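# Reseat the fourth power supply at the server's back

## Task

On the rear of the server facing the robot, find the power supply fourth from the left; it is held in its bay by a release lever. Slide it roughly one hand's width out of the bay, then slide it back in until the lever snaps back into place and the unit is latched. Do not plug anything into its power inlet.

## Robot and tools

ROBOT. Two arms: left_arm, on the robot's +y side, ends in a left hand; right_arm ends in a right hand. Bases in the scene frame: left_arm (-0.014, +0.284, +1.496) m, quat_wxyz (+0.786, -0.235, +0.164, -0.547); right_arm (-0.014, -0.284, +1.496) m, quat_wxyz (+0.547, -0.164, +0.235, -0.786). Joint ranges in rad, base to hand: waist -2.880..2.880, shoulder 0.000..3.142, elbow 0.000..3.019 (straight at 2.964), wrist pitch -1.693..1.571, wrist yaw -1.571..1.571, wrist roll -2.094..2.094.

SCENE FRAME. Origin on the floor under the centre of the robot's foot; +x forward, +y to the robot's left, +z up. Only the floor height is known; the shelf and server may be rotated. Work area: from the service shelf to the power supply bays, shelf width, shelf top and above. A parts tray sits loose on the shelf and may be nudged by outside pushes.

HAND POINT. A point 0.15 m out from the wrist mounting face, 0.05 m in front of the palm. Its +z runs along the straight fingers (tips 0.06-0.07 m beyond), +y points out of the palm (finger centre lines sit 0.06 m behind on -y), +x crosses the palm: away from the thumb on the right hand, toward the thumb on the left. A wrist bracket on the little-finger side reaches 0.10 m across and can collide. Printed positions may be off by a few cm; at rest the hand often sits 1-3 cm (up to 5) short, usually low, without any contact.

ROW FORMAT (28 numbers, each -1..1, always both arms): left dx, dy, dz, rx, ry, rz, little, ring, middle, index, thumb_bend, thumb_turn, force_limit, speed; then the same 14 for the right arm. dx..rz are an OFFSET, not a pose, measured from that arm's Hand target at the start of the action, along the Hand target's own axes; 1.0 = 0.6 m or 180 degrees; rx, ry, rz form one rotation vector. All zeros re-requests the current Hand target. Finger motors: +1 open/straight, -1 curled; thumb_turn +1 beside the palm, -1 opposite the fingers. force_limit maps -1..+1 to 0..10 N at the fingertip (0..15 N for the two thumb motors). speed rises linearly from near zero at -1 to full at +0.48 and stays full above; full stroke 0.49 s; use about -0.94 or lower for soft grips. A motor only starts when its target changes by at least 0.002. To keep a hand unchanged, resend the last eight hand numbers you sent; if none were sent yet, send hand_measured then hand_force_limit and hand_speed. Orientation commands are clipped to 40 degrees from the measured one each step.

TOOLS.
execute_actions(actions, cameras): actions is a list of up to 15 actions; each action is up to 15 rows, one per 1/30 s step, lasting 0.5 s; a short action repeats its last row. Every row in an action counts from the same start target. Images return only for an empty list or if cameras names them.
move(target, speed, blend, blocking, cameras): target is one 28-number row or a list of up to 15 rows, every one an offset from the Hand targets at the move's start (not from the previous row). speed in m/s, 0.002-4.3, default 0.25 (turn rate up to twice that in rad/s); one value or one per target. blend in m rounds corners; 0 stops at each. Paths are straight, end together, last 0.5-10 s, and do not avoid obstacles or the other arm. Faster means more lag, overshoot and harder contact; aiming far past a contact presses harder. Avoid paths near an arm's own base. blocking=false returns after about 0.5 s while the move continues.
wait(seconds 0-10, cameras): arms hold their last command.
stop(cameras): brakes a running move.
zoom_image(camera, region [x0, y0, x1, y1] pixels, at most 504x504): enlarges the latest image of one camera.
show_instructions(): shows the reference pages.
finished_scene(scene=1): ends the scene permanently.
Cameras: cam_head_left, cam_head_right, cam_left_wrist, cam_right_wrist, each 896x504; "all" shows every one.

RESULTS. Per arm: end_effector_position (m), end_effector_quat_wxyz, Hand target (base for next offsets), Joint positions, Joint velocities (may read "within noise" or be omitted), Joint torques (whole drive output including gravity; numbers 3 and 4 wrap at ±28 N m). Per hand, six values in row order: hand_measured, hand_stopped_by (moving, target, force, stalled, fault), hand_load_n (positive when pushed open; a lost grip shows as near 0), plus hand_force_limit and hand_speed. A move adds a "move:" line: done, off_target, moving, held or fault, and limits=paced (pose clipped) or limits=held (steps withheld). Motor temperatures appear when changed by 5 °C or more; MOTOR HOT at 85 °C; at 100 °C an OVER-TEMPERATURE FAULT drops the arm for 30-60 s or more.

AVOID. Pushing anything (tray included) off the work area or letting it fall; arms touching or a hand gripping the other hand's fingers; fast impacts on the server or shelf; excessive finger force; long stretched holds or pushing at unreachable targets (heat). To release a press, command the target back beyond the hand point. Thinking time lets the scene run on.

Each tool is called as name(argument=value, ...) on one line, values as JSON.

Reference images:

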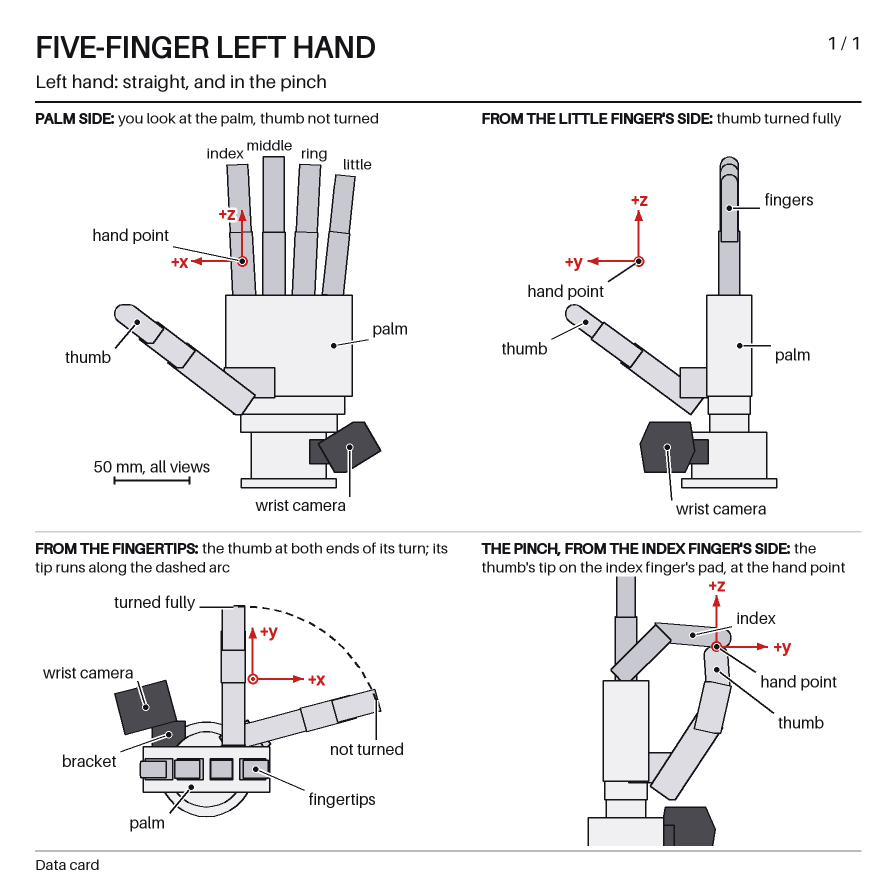

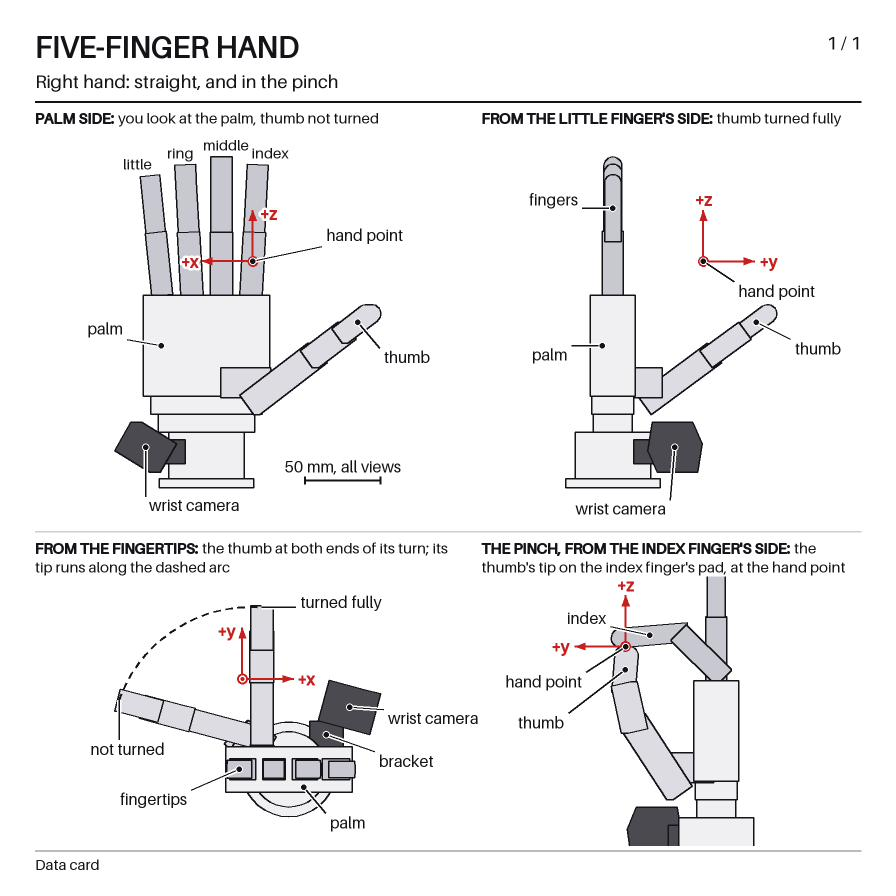

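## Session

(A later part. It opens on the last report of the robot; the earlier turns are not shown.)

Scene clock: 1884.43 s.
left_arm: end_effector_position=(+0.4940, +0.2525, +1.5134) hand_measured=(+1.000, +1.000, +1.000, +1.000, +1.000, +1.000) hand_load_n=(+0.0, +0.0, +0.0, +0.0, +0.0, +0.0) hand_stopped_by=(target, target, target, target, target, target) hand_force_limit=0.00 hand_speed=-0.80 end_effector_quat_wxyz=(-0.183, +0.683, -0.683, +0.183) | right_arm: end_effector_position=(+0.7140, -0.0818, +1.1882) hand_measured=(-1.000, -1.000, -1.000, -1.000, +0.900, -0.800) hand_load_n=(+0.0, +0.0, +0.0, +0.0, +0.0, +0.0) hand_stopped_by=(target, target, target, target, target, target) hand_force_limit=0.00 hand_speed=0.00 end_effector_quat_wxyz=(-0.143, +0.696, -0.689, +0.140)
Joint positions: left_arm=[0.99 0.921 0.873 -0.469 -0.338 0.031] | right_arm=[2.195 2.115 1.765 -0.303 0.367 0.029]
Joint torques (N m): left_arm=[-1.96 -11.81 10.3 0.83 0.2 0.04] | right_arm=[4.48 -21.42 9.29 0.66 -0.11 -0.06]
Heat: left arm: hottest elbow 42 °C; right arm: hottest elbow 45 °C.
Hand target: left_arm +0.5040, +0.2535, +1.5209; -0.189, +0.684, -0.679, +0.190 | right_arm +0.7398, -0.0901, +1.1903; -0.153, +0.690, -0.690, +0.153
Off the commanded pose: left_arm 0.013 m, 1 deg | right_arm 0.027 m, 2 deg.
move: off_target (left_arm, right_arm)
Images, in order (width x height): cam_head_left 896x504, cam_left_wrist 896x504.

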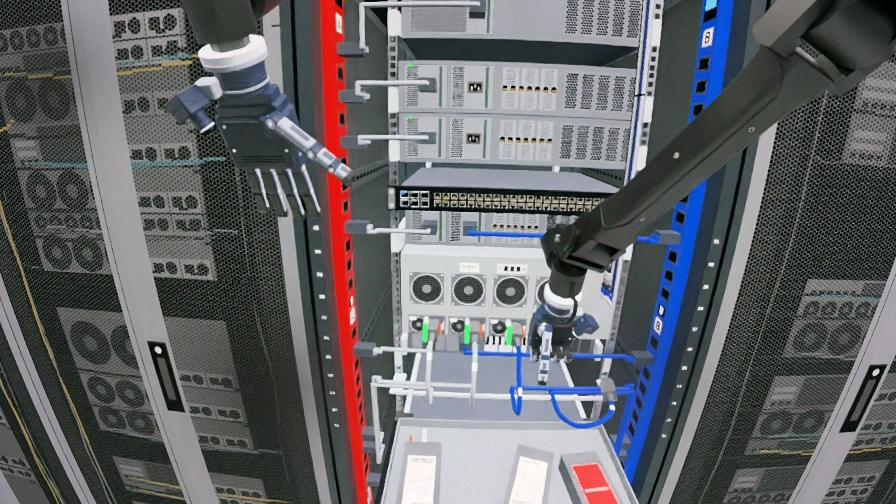

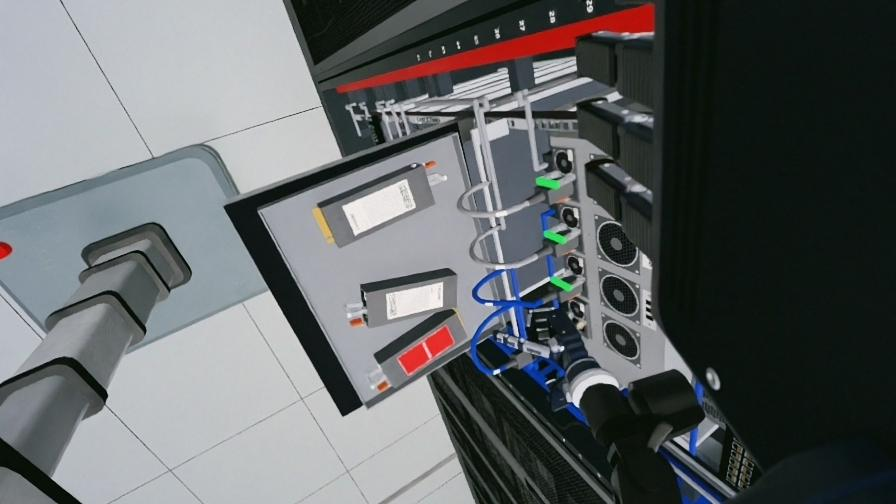

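move(target=[[0,0,0,0,0,0,1,1,1,1,1,1,0,-0.8, 0.0033,-0.0674,0.0131,0.03,0,0,-1,-1,-1,-1,0.9,-0.8,0.0,0.0]], speed=0.05, cameras=["cam_head_right","cam_left_wrist"])

zoom_image(camera="cam_left_wrist", region=[530, 290, 600, 360])

zoom_image(camera="cam_head_right", region=[420, 210, 600, 400])

Scene clock: 1890.83 s.
left_arm: end_effector_position=(+0.4940, +0.2525, +1.5134) hand_measured=(+1.000, +1.000, +1.000, +1.000, +1.000, +1.000) hand_load_n=(+0.0, +0.0, +0.0, +0.0, +0.0, +0.0) hand_stopped_by=(target, target, target, target, target, target) hand_force_limit=0.00 hand_speed=-0.80 end_effector_quat_wxyz=(-0.183, +0.683, -0.683, +0.183) | right_arm: end_effector_position=(+0.7148, -0.0820, +1.1818) hand_measured=(-1.000, -1.000, -1.000, -1.000, +0.900, -0.800) hand_load_n=(+0.0, +0.0, +0.0, +0.0, +0.0, +0.0) hand_stopped_by=(target, target, target, target, target, target) hand_force_limit=0.00 hand_speed=0.00 end_effector_quat_wxyz=(-0.145, +0.706, -0.678, +0.146)
Joint positions: left_arm=[0.99 0.921 0.873 -0.469 -0.338 0.031] | right_arm=[2.195 2.128 1.769 -0.282 0.367 -0.004]
Joint torques (N m): left_arm=[-2.02 -12.1 10.35 0.77 0.21 0.04] | right_arm=[4.54 -22.48 11.63 2.63 -0.22 -0.11]
Heat: left arm: hottest elbow 42 °C; right arm: hottest elbow 45 °C.
Hand target: left_arm +0.5040, +0.2535, +1.5209; -0.189, +0.684, -0.679, +0.190 | right_arm +0.7798, -0.0920, +1.2004; -0.186, +0.682, -0.682, +0.185
Off the commanded pose: left_arm 0.013 m, 1 deg | right_arm 0.068 m, 7 deg.
move: off_target (left_arm, right_arm)
Images, in order (width x height): cam_head_right 896x504, cam_left_wrist 896x504.

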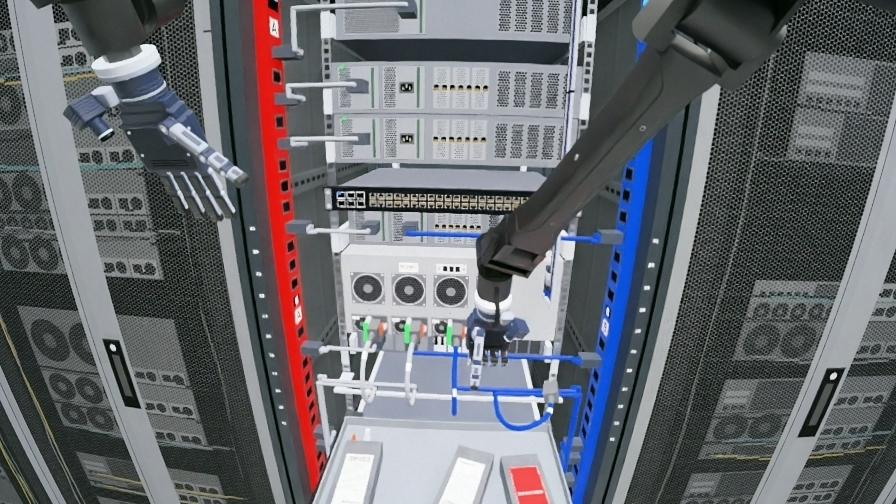

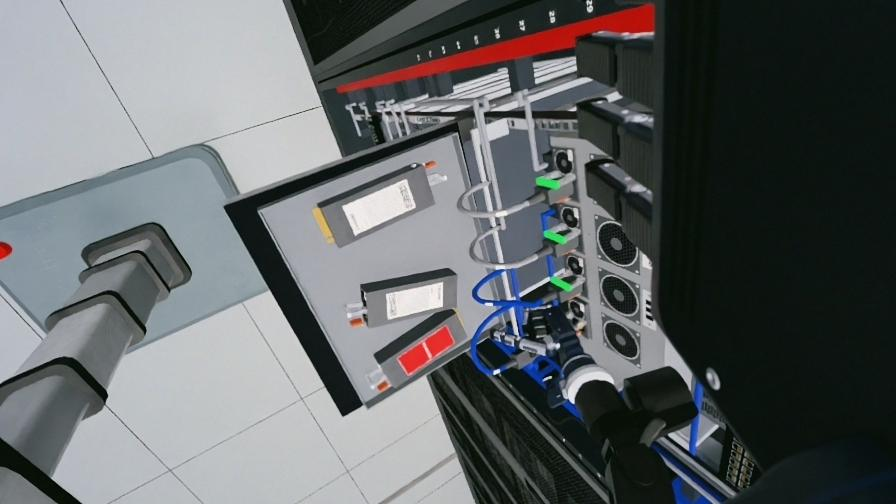

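Scaled by 7.200 from the camera's 896x504 image, which has a finer 1280x720 frame.

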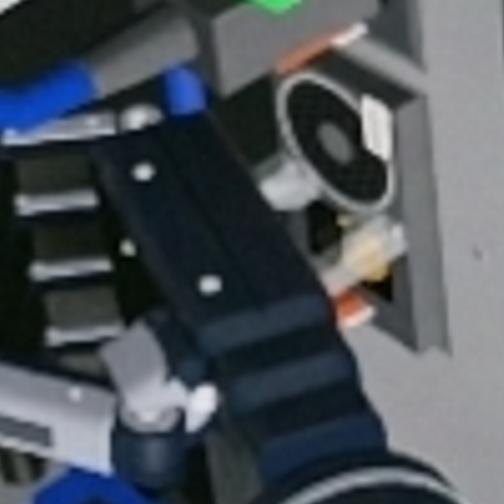

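Scaled by 2.653 from the camera's 896x504 image, which has a finer 1280x720 frame.

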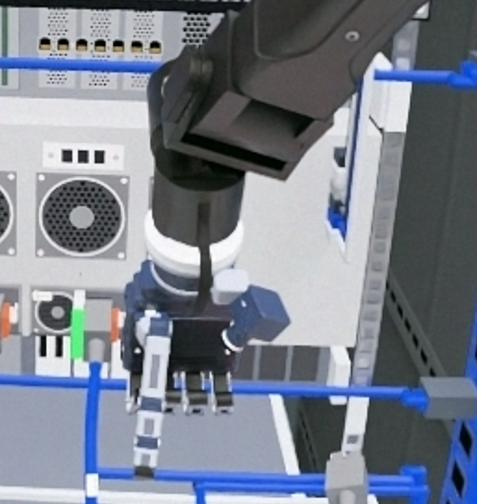

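move(target=[[0,0,0,0,0,0,1,1,1,1,1,1,0,-0.8, 0,-0.1054,-0.0152,0.02,0,0,-1,-1,-1,-1,0.9,-0.8,0.0,0.0]], speed=0.05, cameras=["cam_head_right","cam_left_wrist"])

zoom_image(camera="cam_left_wrist", region=[530, 290, 600, 360])

Scene clock: 1897.00 s.
left_arm: end_effector_position=(+0.4940, +0.2525, +1.5134) hand_measured=(+1.000, +1.000, +1.000, +1.000, +1.000, +1.000) hand_load_n=(+0.0, +0.0, +0.0, +0.0, +0.0, +0.0) hand_stopped_by=(target, target, target, target, target, target) hand_force_limit=0.00 hand_speed=-0.80 end_effector_quat_wxyz=(-0.183, +0.683, -0.683, +0.183) | right_arm: end_effector_position=(+0.7150, -0.0838, +1.1845) hand_measured=(-1.000, -1.000, -1.000, -1.000, +0.900, -0.800) hand_load_n=(+0.0, +0.0, +0.0, +0.0, +0.0, +0.0) hand_stopped_by=(target, target, target, target, target, target) hand_force_limit=0.00 hand_speed=0.00 end_effector_quat_wxyz=(-0.136, +0.715, -0.672, +0.141)
Joint positions: left_arm=[0.99 0.921 0.873 -0.469 -0.338 0.031] | right_arm=[2.195 2.131 1.793 -0.326 0.367 -0.019]
Joint torques (N m): left_arm=[-1.79 -11.87 10.4 0.81 0.23 0.02] | right_arm=[5.13 -25.58 15.42 2.88 0.06 -0.17]
Heat: left arm: hottest elbow 42 °C; right arm: hottest elbow 46 °C.
Hand target: left_arm +0.5040, +0.2535, +1.5209; -0.189, +0.684, -0.679, +0.190 | right_arm +0.8297, -0.0920, +1.2402; -0.207, +0.676, -0.676, +0.207
Off the commanded pose: left_arm 0.013 m, 1 deg | right_arm 0.128 m, 12 deg.
move: off_target (left_arm, right_arm)
Images, in order (width x height): cam_head_right 896x504, cam_left_wrist 896x504.

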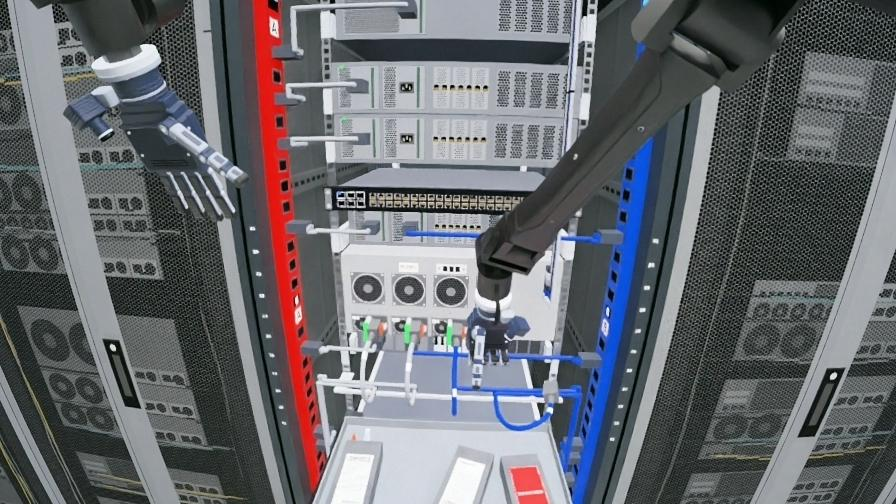

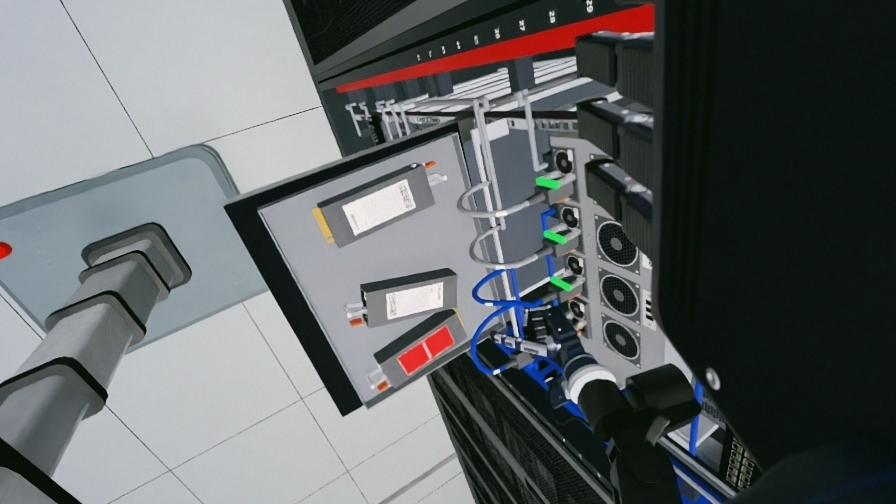

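Scaled by 7.200 from the camera's 896x504 image, which has a finer 1280x720 frame.

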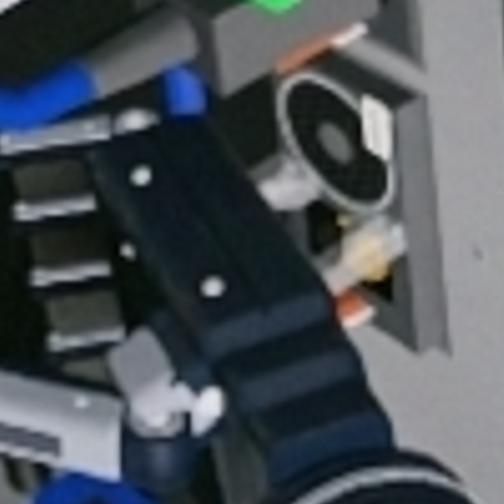

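move(target=[[0,0,0,0,0,0,1,1,1,1,1,1,0,-0.8, 0,-0.1297,-0.0132,0,0,0,-1,-1,-1,-1,0.9,-0.8,0.0,0.0]], speed=0.06, cameras=["cam_left_wrist"])

zoom_image(camera="cam_left_wrist", region=[530, 290, 600, 360])

Scene clock: 1901.53 s.
left_arm: end_effector_position=(+0.4940, +0.2525, +1.5134) hand_measured=(+1.000, +1.000, +1.000, +1.000, +1.000, +1.000) hand_load_n=(+0.0, +0.0, +0.0, +0.0, +0.0, +0.0) hand_stopped_by=(target, target, target, target, target, target) hand_force_limit=0.00 hand_speed=-0.80 end_effector_quat_wxyz=(-0.183, +0.683, -0.683, +0.183) | right_arm: end_effector_position=(+0.7100, -0.0897, +1.1976) hand_measured=(-1.000, -1.000, -1.000, -1.000, +0.900, -0.800) hand_load_n=(+0.0, +0.0, +0.0, +0.5, +0.0, +0.0) hand_stopped_by=(target, target, target, target, target, target) hand_force_limit=0.00 hand_speed=0.00 end_effector_quat_wxyz=(-0.089, +0.738, -0.661, +0.103)
Joint positions: left_arm=[0.99 0.921 0.873 -0.469 -0.338 0.031] | right_arm=[2.195 2.154 1.913 -0.553 0.369 -0.02]
Joint torques (N m): left_arm=[-2.02 -11.87 10.35 0.8 0.22 0.03] | right_arm=[6.01 -29.68 20.1 3.9 0.35 -0.11]
Heat: left arm: hottest elbow 42 °C; right arm: hottest elbow 49 °C.
Hand target: left_arm +0.5040, +0.2535, +1.5209; -0.189, +0.684, -0.679, +0.190 | right_arm +0.8897, -0.0919, +1.2902; -0.207, +0.676, -0.676, +0.207
Off the commanded pose: left_arm 0.013 m, 1 deg | right_arm 0.202 m, 19 deg.
move: off_target (left_arm, right_arm)
Images, in order (width x height): cam_left_wrist 896x504.

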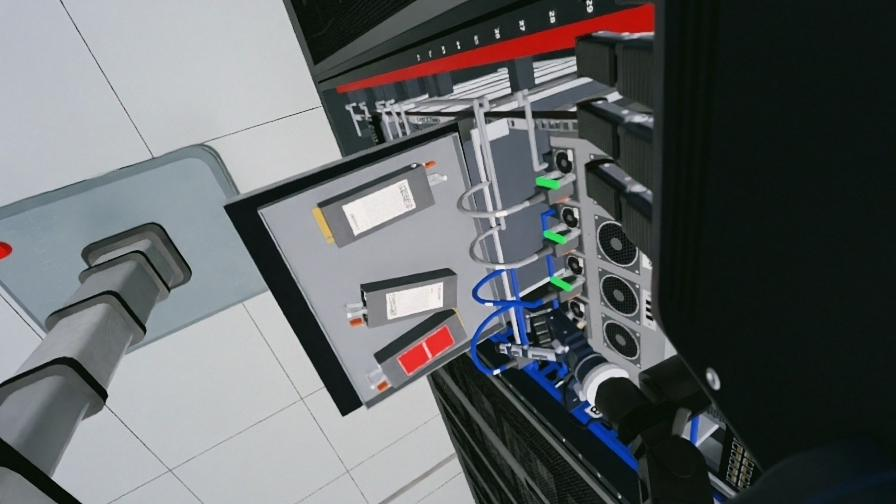

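Scaled by 7.200 from the camera's 896x504 image, which has a finer 1280x720 frame.

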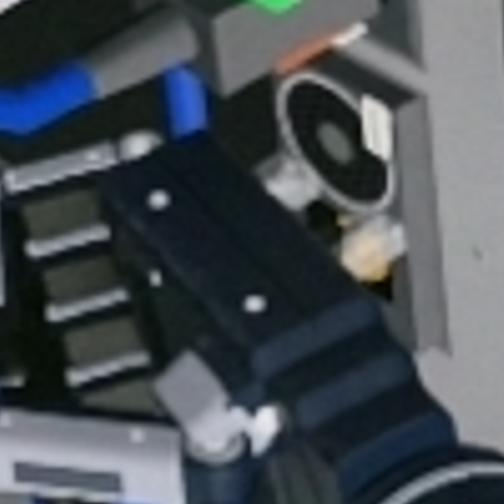

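move(target=[[0,0,0,0,0,0,1,1,1,1,1,1,0,-0.8, 0,0.37,-0.10,0,0,0,-1,-1,-1,-1,0.9,-0.8,0.0,0.0]], speed=0.15, cameras=["all"])

zoom_image(camera="cam_left_wrist", region=[530, 290, 600, 360])

zoom_image(camera="cam_left_wrist", region=[530, 240, 600, 310])

zoom_image(camera="cam_head_left", region=[480, 305, 580, 365])

zoom_image(camera="cam_head_right", region=[420, 305, 520, 365])

Scene clock: 1937.90 s.
left_arm: end_effector_position=(+0.4940, +0.2525, +1.5134) hand_measured=(+1.000, +1.000, +1.000, +1.000, +1.000, +1.000) hand_load_n=(+0.0, +0.0, +0.0, +0.0, -0.5, +0.0) hand_stopped_by=(target, target, target, target, target, target) hand_force_limit=0.00 hand_speed=-0.80 end_effector_quat_wxyz=(-0.183, +0.683, -0.683, +0.183) | right_arm: end_effector_position=(+0.6653, -0.0990, +1.2013) hand_measured=(-1.000, -1.000, -1.000, -1.000, +0.900, -0.800) hand_load_n=(+0.0, +0.0, +0.0, +0.0, +0.0, +0.0) hand_stopped_by=(target, target, target, target, target, target) hand_force_limit=0.00 hand_speed=0.00 end_effector_quat_wxyz=(-0.195, +0.678, -0.680, +0.200)
Joint positions: left_arm=[0.99 0.921 0.873 -0.469 -0.338 0.031] | right_arm=[2.2 1.97 1.394 0.096 0.386 -0.021]
Joint torques (N m): left_arm=[-2.14 -11.58 10.37 0.73 0.19 0.04] | right_arm=[6.01 -21.71 3.73 1.55 0.24 -0.01]
Motor temperatures (°C): left_arm=[20 29 42 20 22 22] | right_arm=[22 40 67 23 24 21]
Heat: left arm: hottest elbow 42 °C; right arm: hottest elbow 67 °C.
Hand target: left_arm +0.5040, +0.2535, +1.5209; -0.189, +0.684, -0.679, +0.190 | right_arm +0.6721, -0.0922, +1.2157; -0.207, +0.676, -0.676, +0.207
Off the commanded pose: left_arm 0.013 m, 1 deg | right_arm 0.018 m, 2 deg.
move: off_target (left_arm, right_arm)

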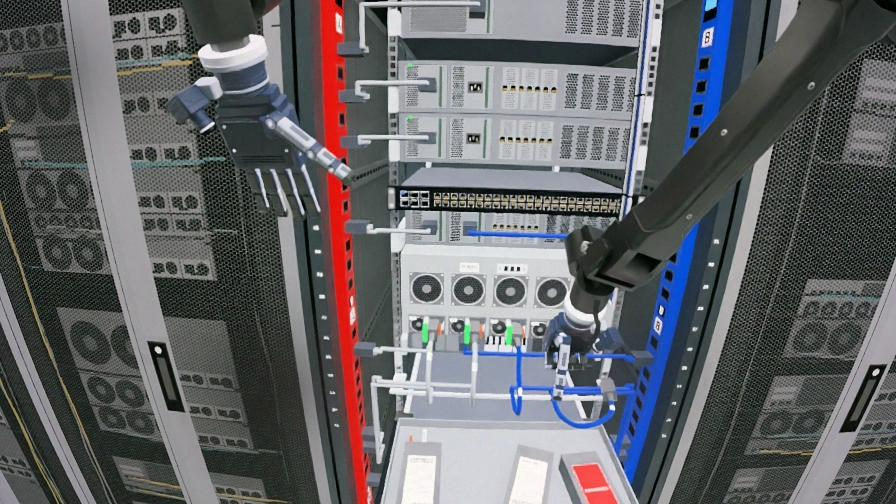

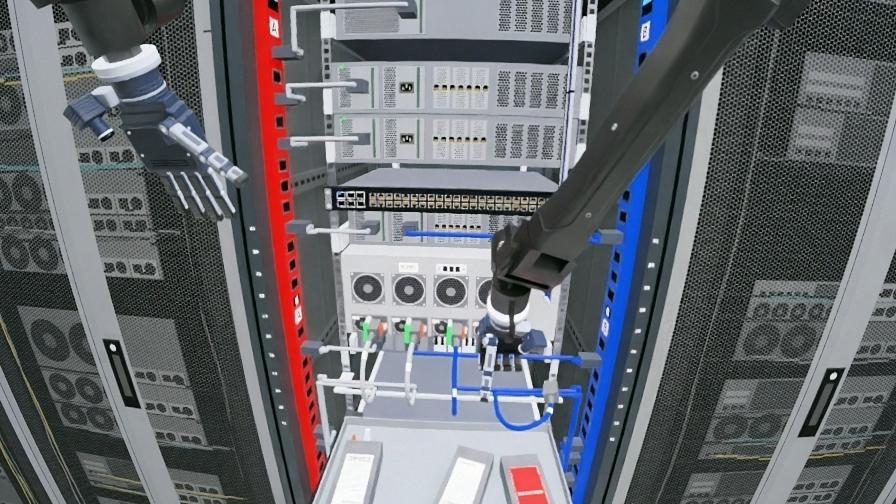

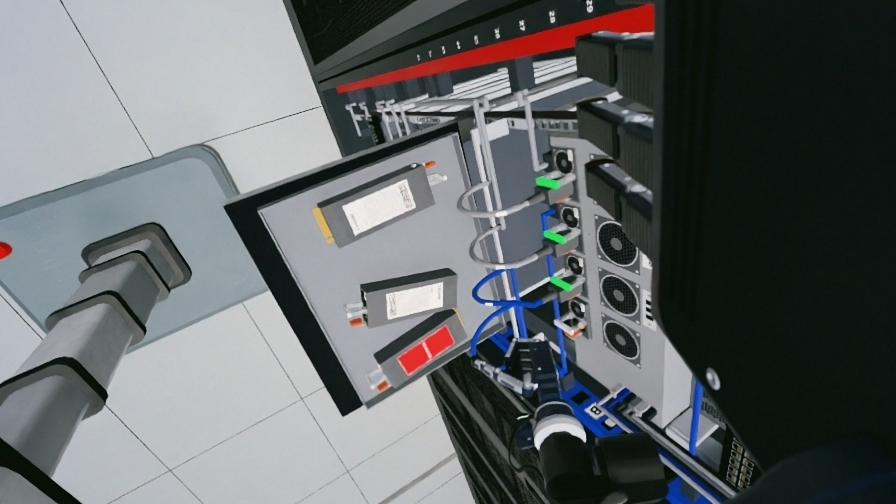

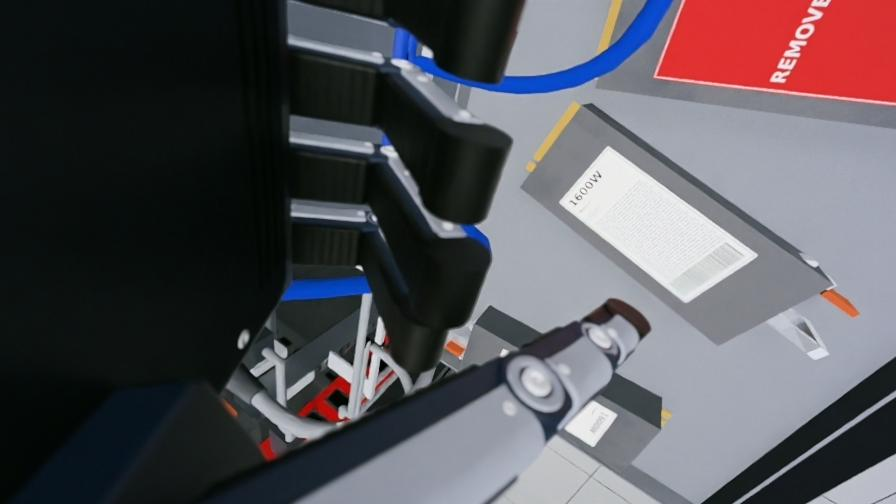

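Scaled by 7.200 from the camera's 896x504 image, which has a finer 1280x720 frame.

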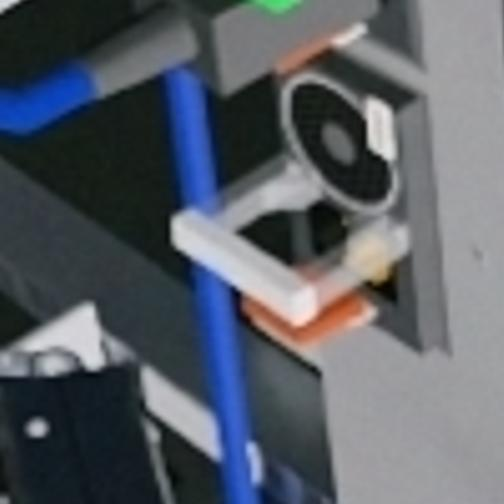

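Scaled by 7.200 from the camera's 896x504 image, which has a finer 1280x720 frame.

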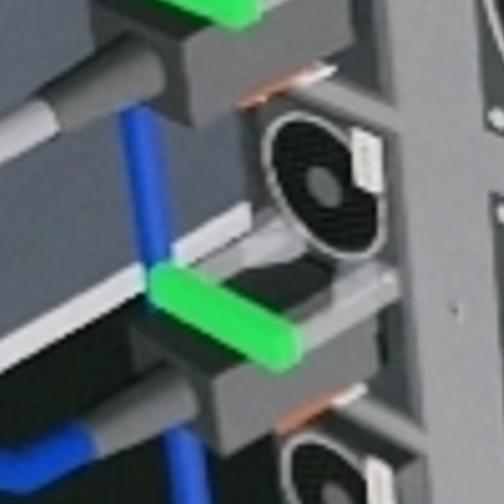

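Scaled by 5.040 from the camera's 896x504 image, which has a finer 1280x720 frame.

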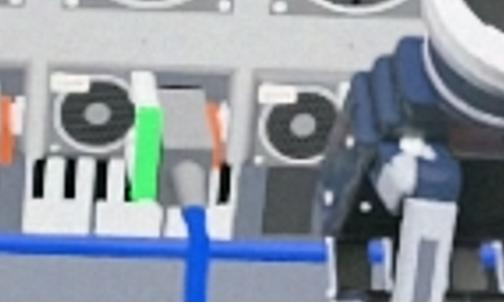

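Scaled by 5.040 from the camera's 896x504 image, which has a finer 1280x720 frame.

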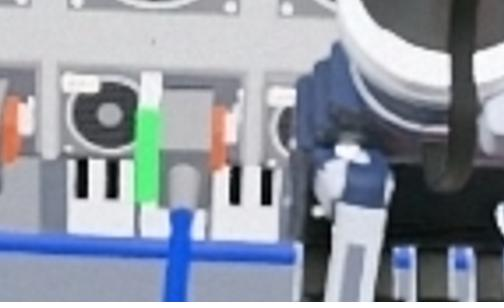

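move(target=[[0,0,0,0,0,0,1,1,1,1,1,1,0,-0.8, 0,0.0365,0.078,0.07,0,0,-1,-1,-1,-1,0.9,-0.8,0.0,0.0]], speed=0.15, cameras=["cam_left_wrist","cam_head_left"])

zoom_image(camera="cam_left_wrist", region=[460, 270, 640, 450])

zoom_image(camera="cam_head_left", region=[480, 260, 640, 420])

Scene clock: 1996.80 s.
left_arm: end_effector_position=(+0.4940, +0.2525, +1.5134) hand_measured=(+1.000, +1.000, +1.000, +1.000, +1.000, +1.000) hand_load_n=(+0.0, +0.0, +0.0, +0.0, +0.0, -0.5) hand_stopped_by=(target, target, target, target, target, target) hand_force_limit=0.00 hand_speed=-0.80 end_effector_quat_wxyz=(-0.183, +0.683, -0.683, +0.183) | right_arm: end_effector_position=(+0.6811, -0.0846, +1.1722) hand_measured=(-1.000, -1.000, -1.000, -1.000, +0.900, -0.800) hand_load_n=(+0.0, +0.0, +0.0, +0.0, +0.0, +0.0) hand_stopped_by=(target, target, target, target, target, target) hand_force_limit=0.00 hand_speed=0.00 end_effector_quat_wxyz=(-0.282, +0.648, -0.651, +0.275)
Joint positions: left_arm=[0.99 0.921 0.873 -0.469 -0.338 0.031] | right_arm=[2.2 2.078 1.329 0.529 0.353 -0.109]
Joint torques (N m): left_arm=[-2.26 -12.28 10.43 0.79 0.23 0.04] | right_arm=[4.19 -18.08 3.22 2.17 -0.24 -0.11]
Motor temperatures (°C): left_arm=[20 29 42 20 22 22] | right_arm=[22 41 46 22 23 21]
Heat: left arm: hottest elbow 42 °C; right arm: hottest elbow 46 °C.
Hand target: left_arm +0.5040, +0.2535, +1.5209; -0.189, +0.684, -0.679, +0.190 | right_arm +0.6802, -0.0922, +1.1648; -0.280, +0.649, -0.649, +0.280
Off the commanded pose: left_arm 0.013 m, 1 deg | right_arm 0.011 m, 1 deg.
move: off_target (left_arm, right_arm)
Images, in order (width x height): cam_head_left 896x504, cam_left_wrist 896x504.

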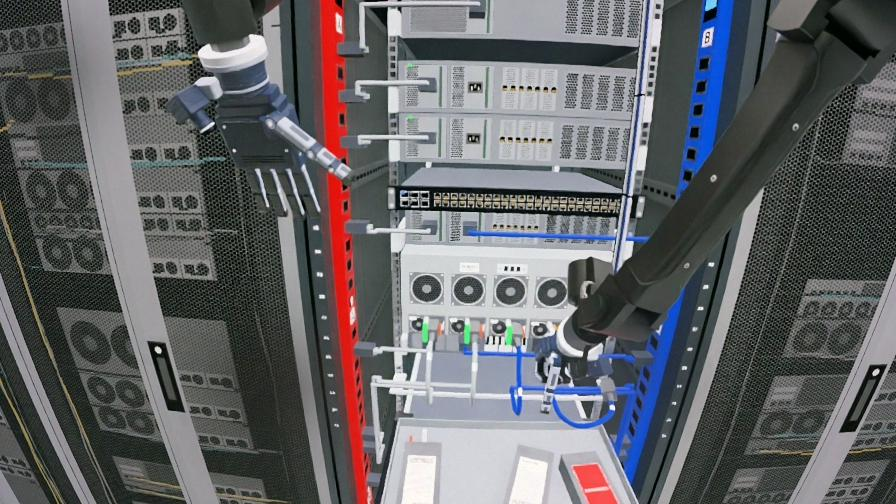

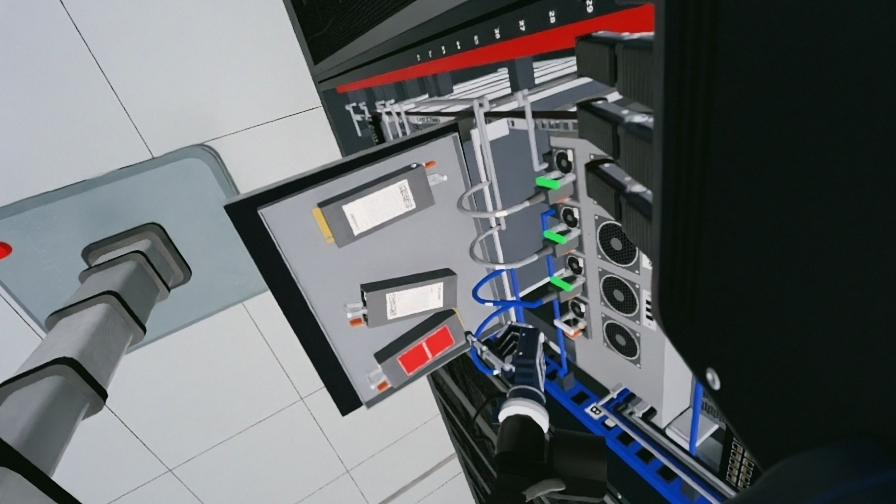

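Scaled by 2.800 from the camera's 896x504 image, which has a finer 1280x720 frame.

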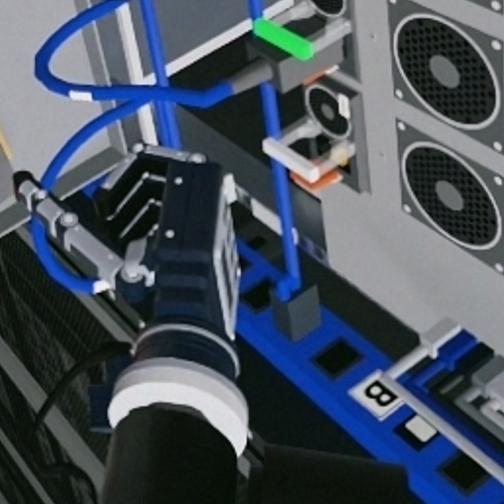

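Scaled by 3.150 from the camera's 896x504 image, which has a finer 1280x720 frame.

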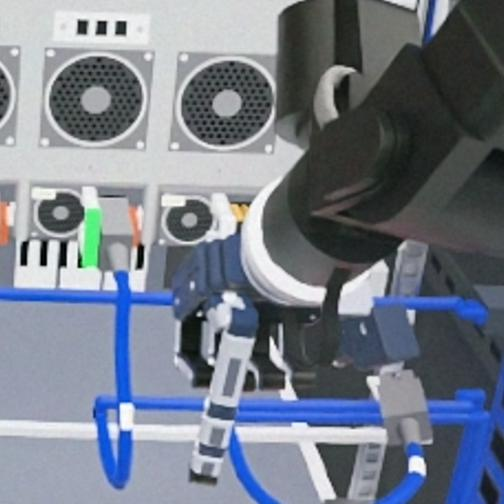

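move(target=[[0,0,0,0,0,0,1,1,1,1,1,1,0,-0.8, 0,-0.0744,0.0788,0,0,0,-1,-1,-1,-1,0.9,-0.8,0.0,0.0],[0,0,0,0,0,0,1,1,1,1,1,1,0,-0.8, 0,-0.1381,0.1218,0,0,0,-1,-1,-1,-1,0.9,-0.8,0.0,0.0]], speed=[0.1,0.05], cameras=["cam_left_wrist","cam_head_left"])

zoom_image(camera="cam_left_wrist", region=[530, 290, 600, 360])

zoom_image(camera="cam_head_left", region=[480, 260, 640, 420])

Scene clock: 2004.20 s.
left_arm: end_effector_position=(+0.4940, +0.2525, +1.5134) hand_measured=(+1.000, +1.000, +1.000, +1.000, +1.000, +1.000) hand_load_n=(+0.0, +0.0, +0.0, +0.0, +0.0, +0.0) hand_stopped_by=(target, target, target, target, target, target) hand_force_limit=0.00 hand_speed=-0.80 end_effector_quat_wxyz=(-0.183, +0.683, -0.683, +0.183) | right_arm: end_effector_position=(+0.7334, -0.0798, +1.1543) hand_measured=(-1.000, -1.000, -1.000, -1.000, +0.900, -0.800) hand_load_n=(+0.0, +0.0, +0.5, +0.0, +0.0, +0.0) hand_stopped_by=(target, target, target, target, target, target) hand_force_limit=0.00 hand_speed=0.00 end_effector_quat_wxyz=(-0.254, +0.671, -0.651, +0.248)
Joint positions: left_arm=[0.99 0.921 0.873 -0.469 -0.338 0.031] | right_arm=[2.183 2.16 1.589 0.262 0.336 -0.114]
Joint torques (N m): left_arm=[-2.26 -11.75 10.45 0.8 0.21 0.04] | right_arm=[3.96 -21.48 10.41 1.94 -0.32 -0.08]
Heat: left arm: hottest elbow 42 °C; right arm: hottest elbow 45 °C.
Hand target: left_arm +0.5040, +0.2535, +1.5209; -0.189, +0.684, -0.679, +0.190 | right_arm +0.7902, -0.0920, +1.1748; -0.280, +0.649, -0.649, +0.280
Off the commanded pose: left_arm 0.013 m, 1 deg | right_arm 0.062 m, 5 deg.
move: off_target (left_arm, right_arm)
Images, in order (width x height): cam_head_left 896x504, cam_left_wrist 896x504.

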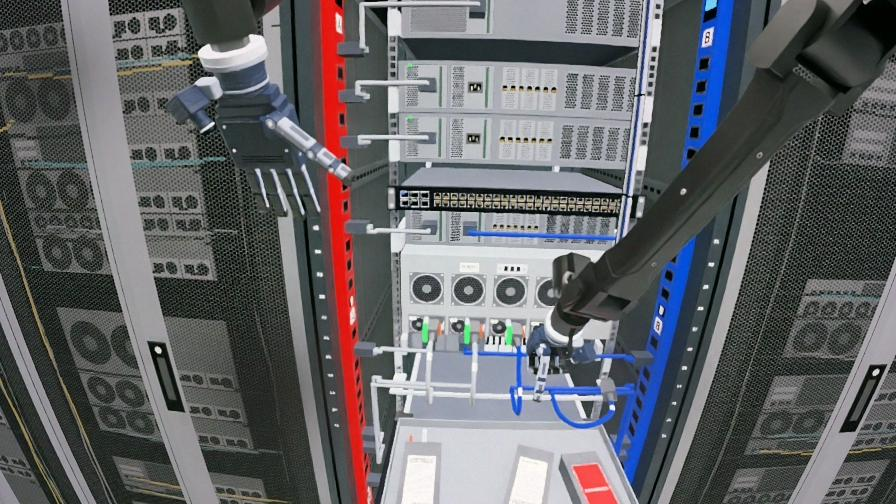

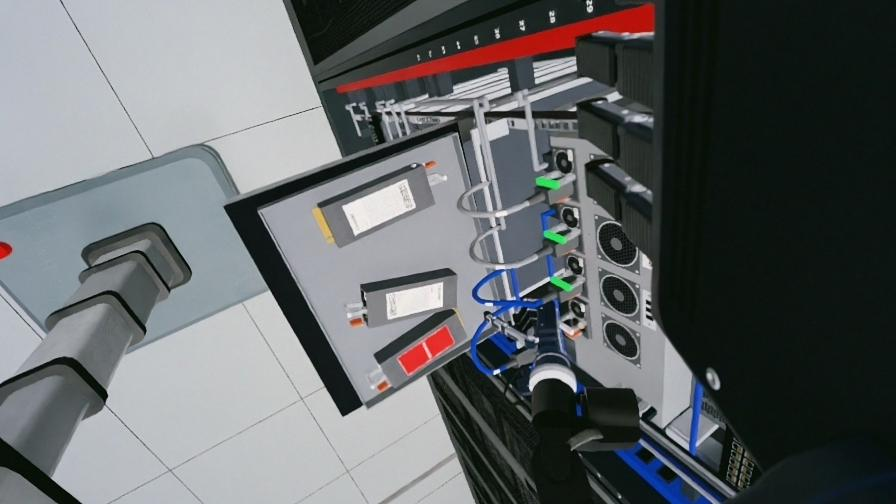

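Scaled by 7.200 from the camera's 896x504 image, which has a finer 1280x720 frame.

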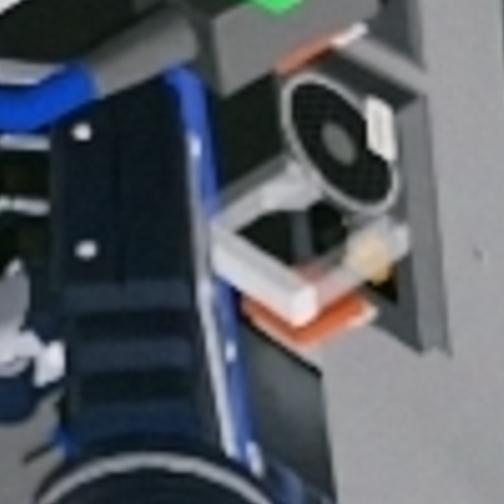

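Scaled by 3.150 from the camera's 896x504 image, which has a finer 1280x720 frame.

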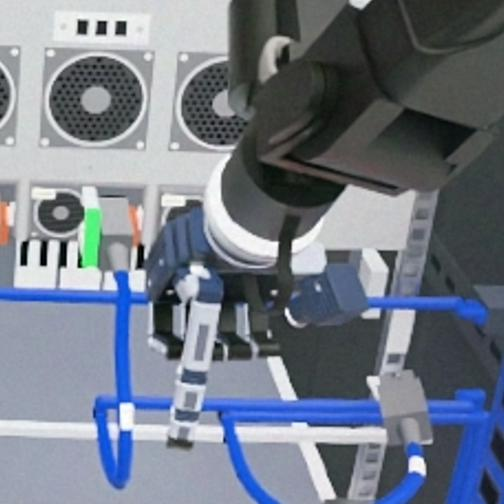

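move(target=[[0,0,0,0,0,0,1,1,1,1,1,1,0,-0.8, 0,0.01,-0.0485,0.02,0,0,-1,-1,-1,-1,0.9,-0.8,0.0,0.0],[0,0,0,0,0,0,1,1,1,1,1,1,0,-0.8, 0,-0.0943,0.0027,0.03,0,0,-1,-1,-1,-1,0.9,-0.8,0.0,0.0]], speed=[0.1,0.06], cameras=["cam_left_wrist","cam_head_left"])

zoom_image(camera="cam_left_wrist", region=[530, 290, 600, 360])

Scene clock: 2012.43 s.
left_arm: end_effector_position=(+0.4940, +0.2525, +1.5134) hand_measured=(+1.000, +1.000, +1.000, +1.000, +1.000, +1.000) hand_load_n=(+0.0, +0.0, +0.0, +0.0, +0.0, +0.0) hand_stopped_by=(target, target, target, target, target, target) hand_force_limit=0.00 hand_speed=-0.80 end_effector_quat_wxyz=(-0.183, +0.683, -0.683, +0.183) | right_arm: end_effector_position=(+0.7351, -0.0814, +1.1558) hand_measured=(-1.000, -1.000, -1.000, -1.000, +0.900, -0.800) hand_load_n=(+0.0, +0.0, +0.0, +0.0, +0.0, +0.0) hand_stopped_by=(target, target, target, target, target, target) hand_force_limit=0.00 hand_speed=0.00 end_effector_quat_wxyz=(-0.258, +0.674, -0.642, +0.257)
Joint positions: left_arm=[0.99 0.921 0.873 -0.469 -0.338 0.031] | right_arm=[2.183 2.159 1.579 0.293 0.334 -0.14]
Joint torques (N m): left_arm=[-2.02 -12.4 10.41 0.79 0.22 0.02] | right_arm=[4.78 -24.76 11.97 2.41 -0.47 -0.15]
Heat: left arm: hottest elbow 42 °C; right arm: hottest elbow 45 °C.
Hand target: left_arm +0.5040, +0.2535, +1.5209; -0.189, +0.684, -0.679, +0.190 | right_arm +0.8303, -0.0920, +1.2149; -0.310, +0.636, -0.635, +0.310
Off the commanded pose: left_arm 0.013 m, 1 deg | right_arm 0.112 m, 10 deg.
move: off_target (left_arm, right_arm)
Images, in order (width x height): cam_head_left 896x504, cam_left_wrist 896x504.

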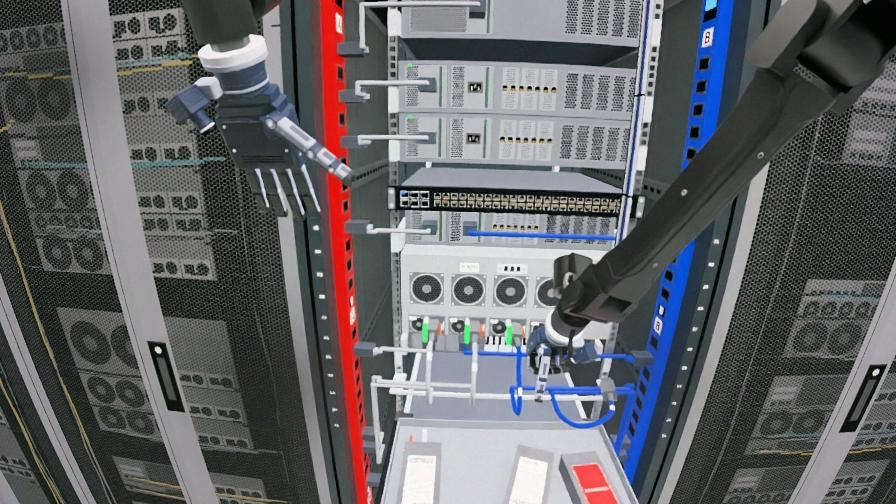

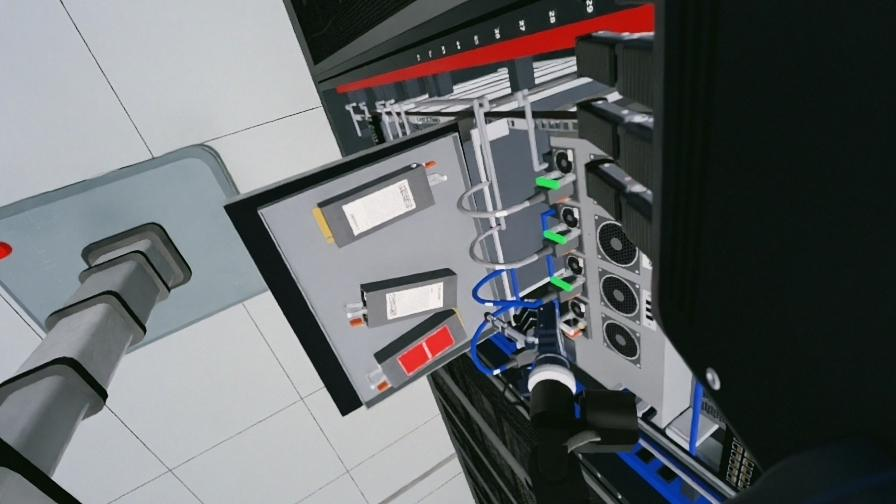

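Scaled by 7.200 from the camera's 896x504 image, which has a finer 1280x720 frame.

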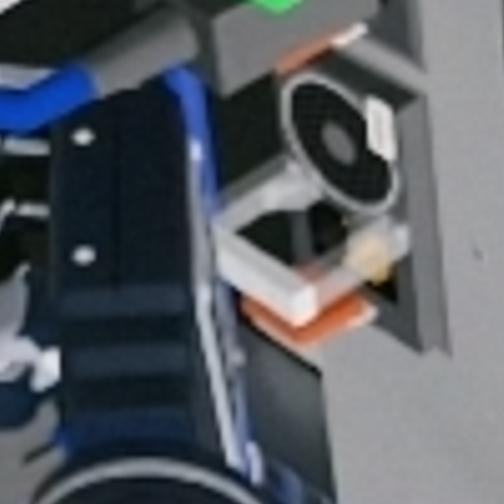

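move(target=[[0,0,0,0,0,0,1,1,1,1,1,1,0,-0.8, 0,-0.131,0.0457,0,0,0,-1,-1,-1,-1,0.9,-0.8,0.0,0.0]], speed=[0.06], cameras=["cam_left_wrist","cam_head_left"])

zoom_image(camera="cam_left_wrist", region=[530, 290, 600, 360])

Scene clock: 2017.90 s.
left_arm: end_effector_position=(+0.4940, +0.2525, +1.5134) hand_measured=(+1.000, +1.000, +1.000, +1.000, +1.000, +1.000) hand_load_n=(+0.0, +0.0, +0.0, +0.0, +0.0, +0.0) hand_stopped_by=(target, target, target, target, target, target) hand_force_limit=0.00 hand_speed=-0.80 end_effector_quat_wxyz=(-0.183, +0.683, -0.683, +0.183) | right_arm: end_effector_position=(+0.7278, -0.0843, +1.1561) hand_measured=(-1.000, -1.000, -1.000, -1.000, +0.900, -0.800) hand_load_n=(+0.0, +0.0, +0.0, +0.0, +0.0, +0.0) hand_stopped_by=(target, target, target, target, target, target) hand_force_limit=0.00 hand_speed=0.00 end_effector_quat_wxyz=(-0.211, +0.706, -0.640, +0.217)
Joint positions: left_arm=[0.99 0.921 0.873 -0.469 -0.338 0.031] | right_arm=[2.183 2.153 1.655 0.072 0.341 -0.141]
Joint torques (N m): left_arm=[-2.43 -11.87 10.35 0.76 0.21 0.03] | right_arm=[5.48 -29.1 17.13 3.66 -0.45 -0.14]
Heat: left arm: hottest elbow 42 °C; right arm: hottest elbow 47 °C.
Hand target: left_arm +0.5040, +0.2535, +1.5209; -0.189, +0.684, -0.679, +0.190 | right_arm +0.9003, -0.0920, +1.2599; -0.310, +0.636, -0.635, +0.310
Off the commanded pose: left_arm 0.013 m, 1 deg | right_arm 0.201 m, 18 deg.
move: off_target (left_arm, right_arm)
Images, in order (width x height): cam_head_left 896x504, cam_left_wrist 896x504.

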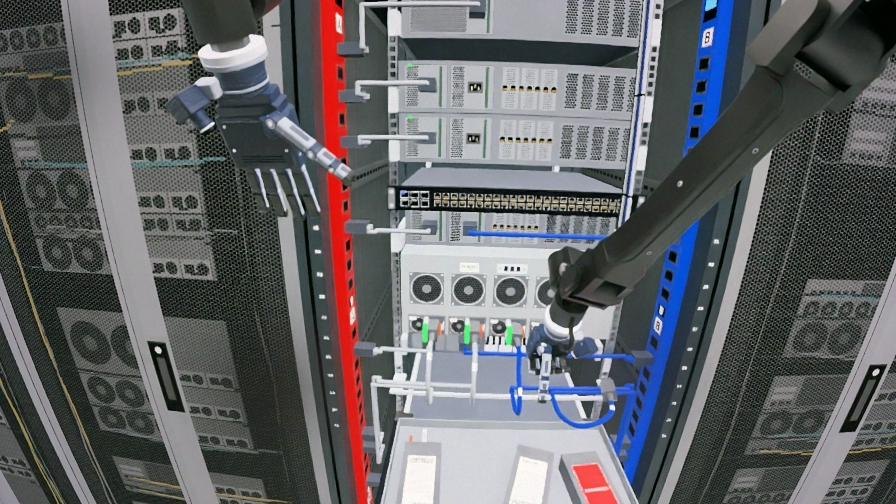

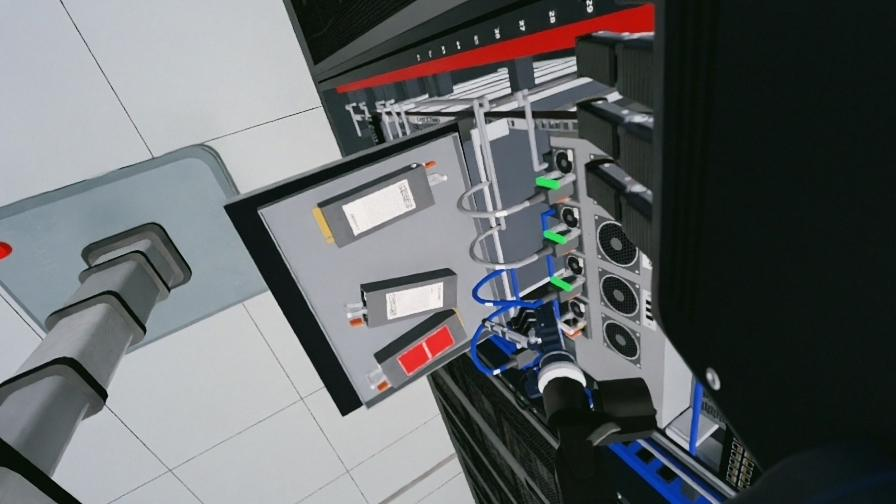

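Scaled by 7.200 from the camera's 896x504 image, which has a finer 1280x720 frame.

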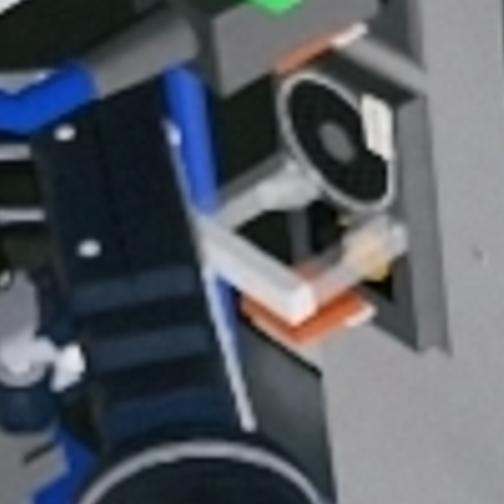

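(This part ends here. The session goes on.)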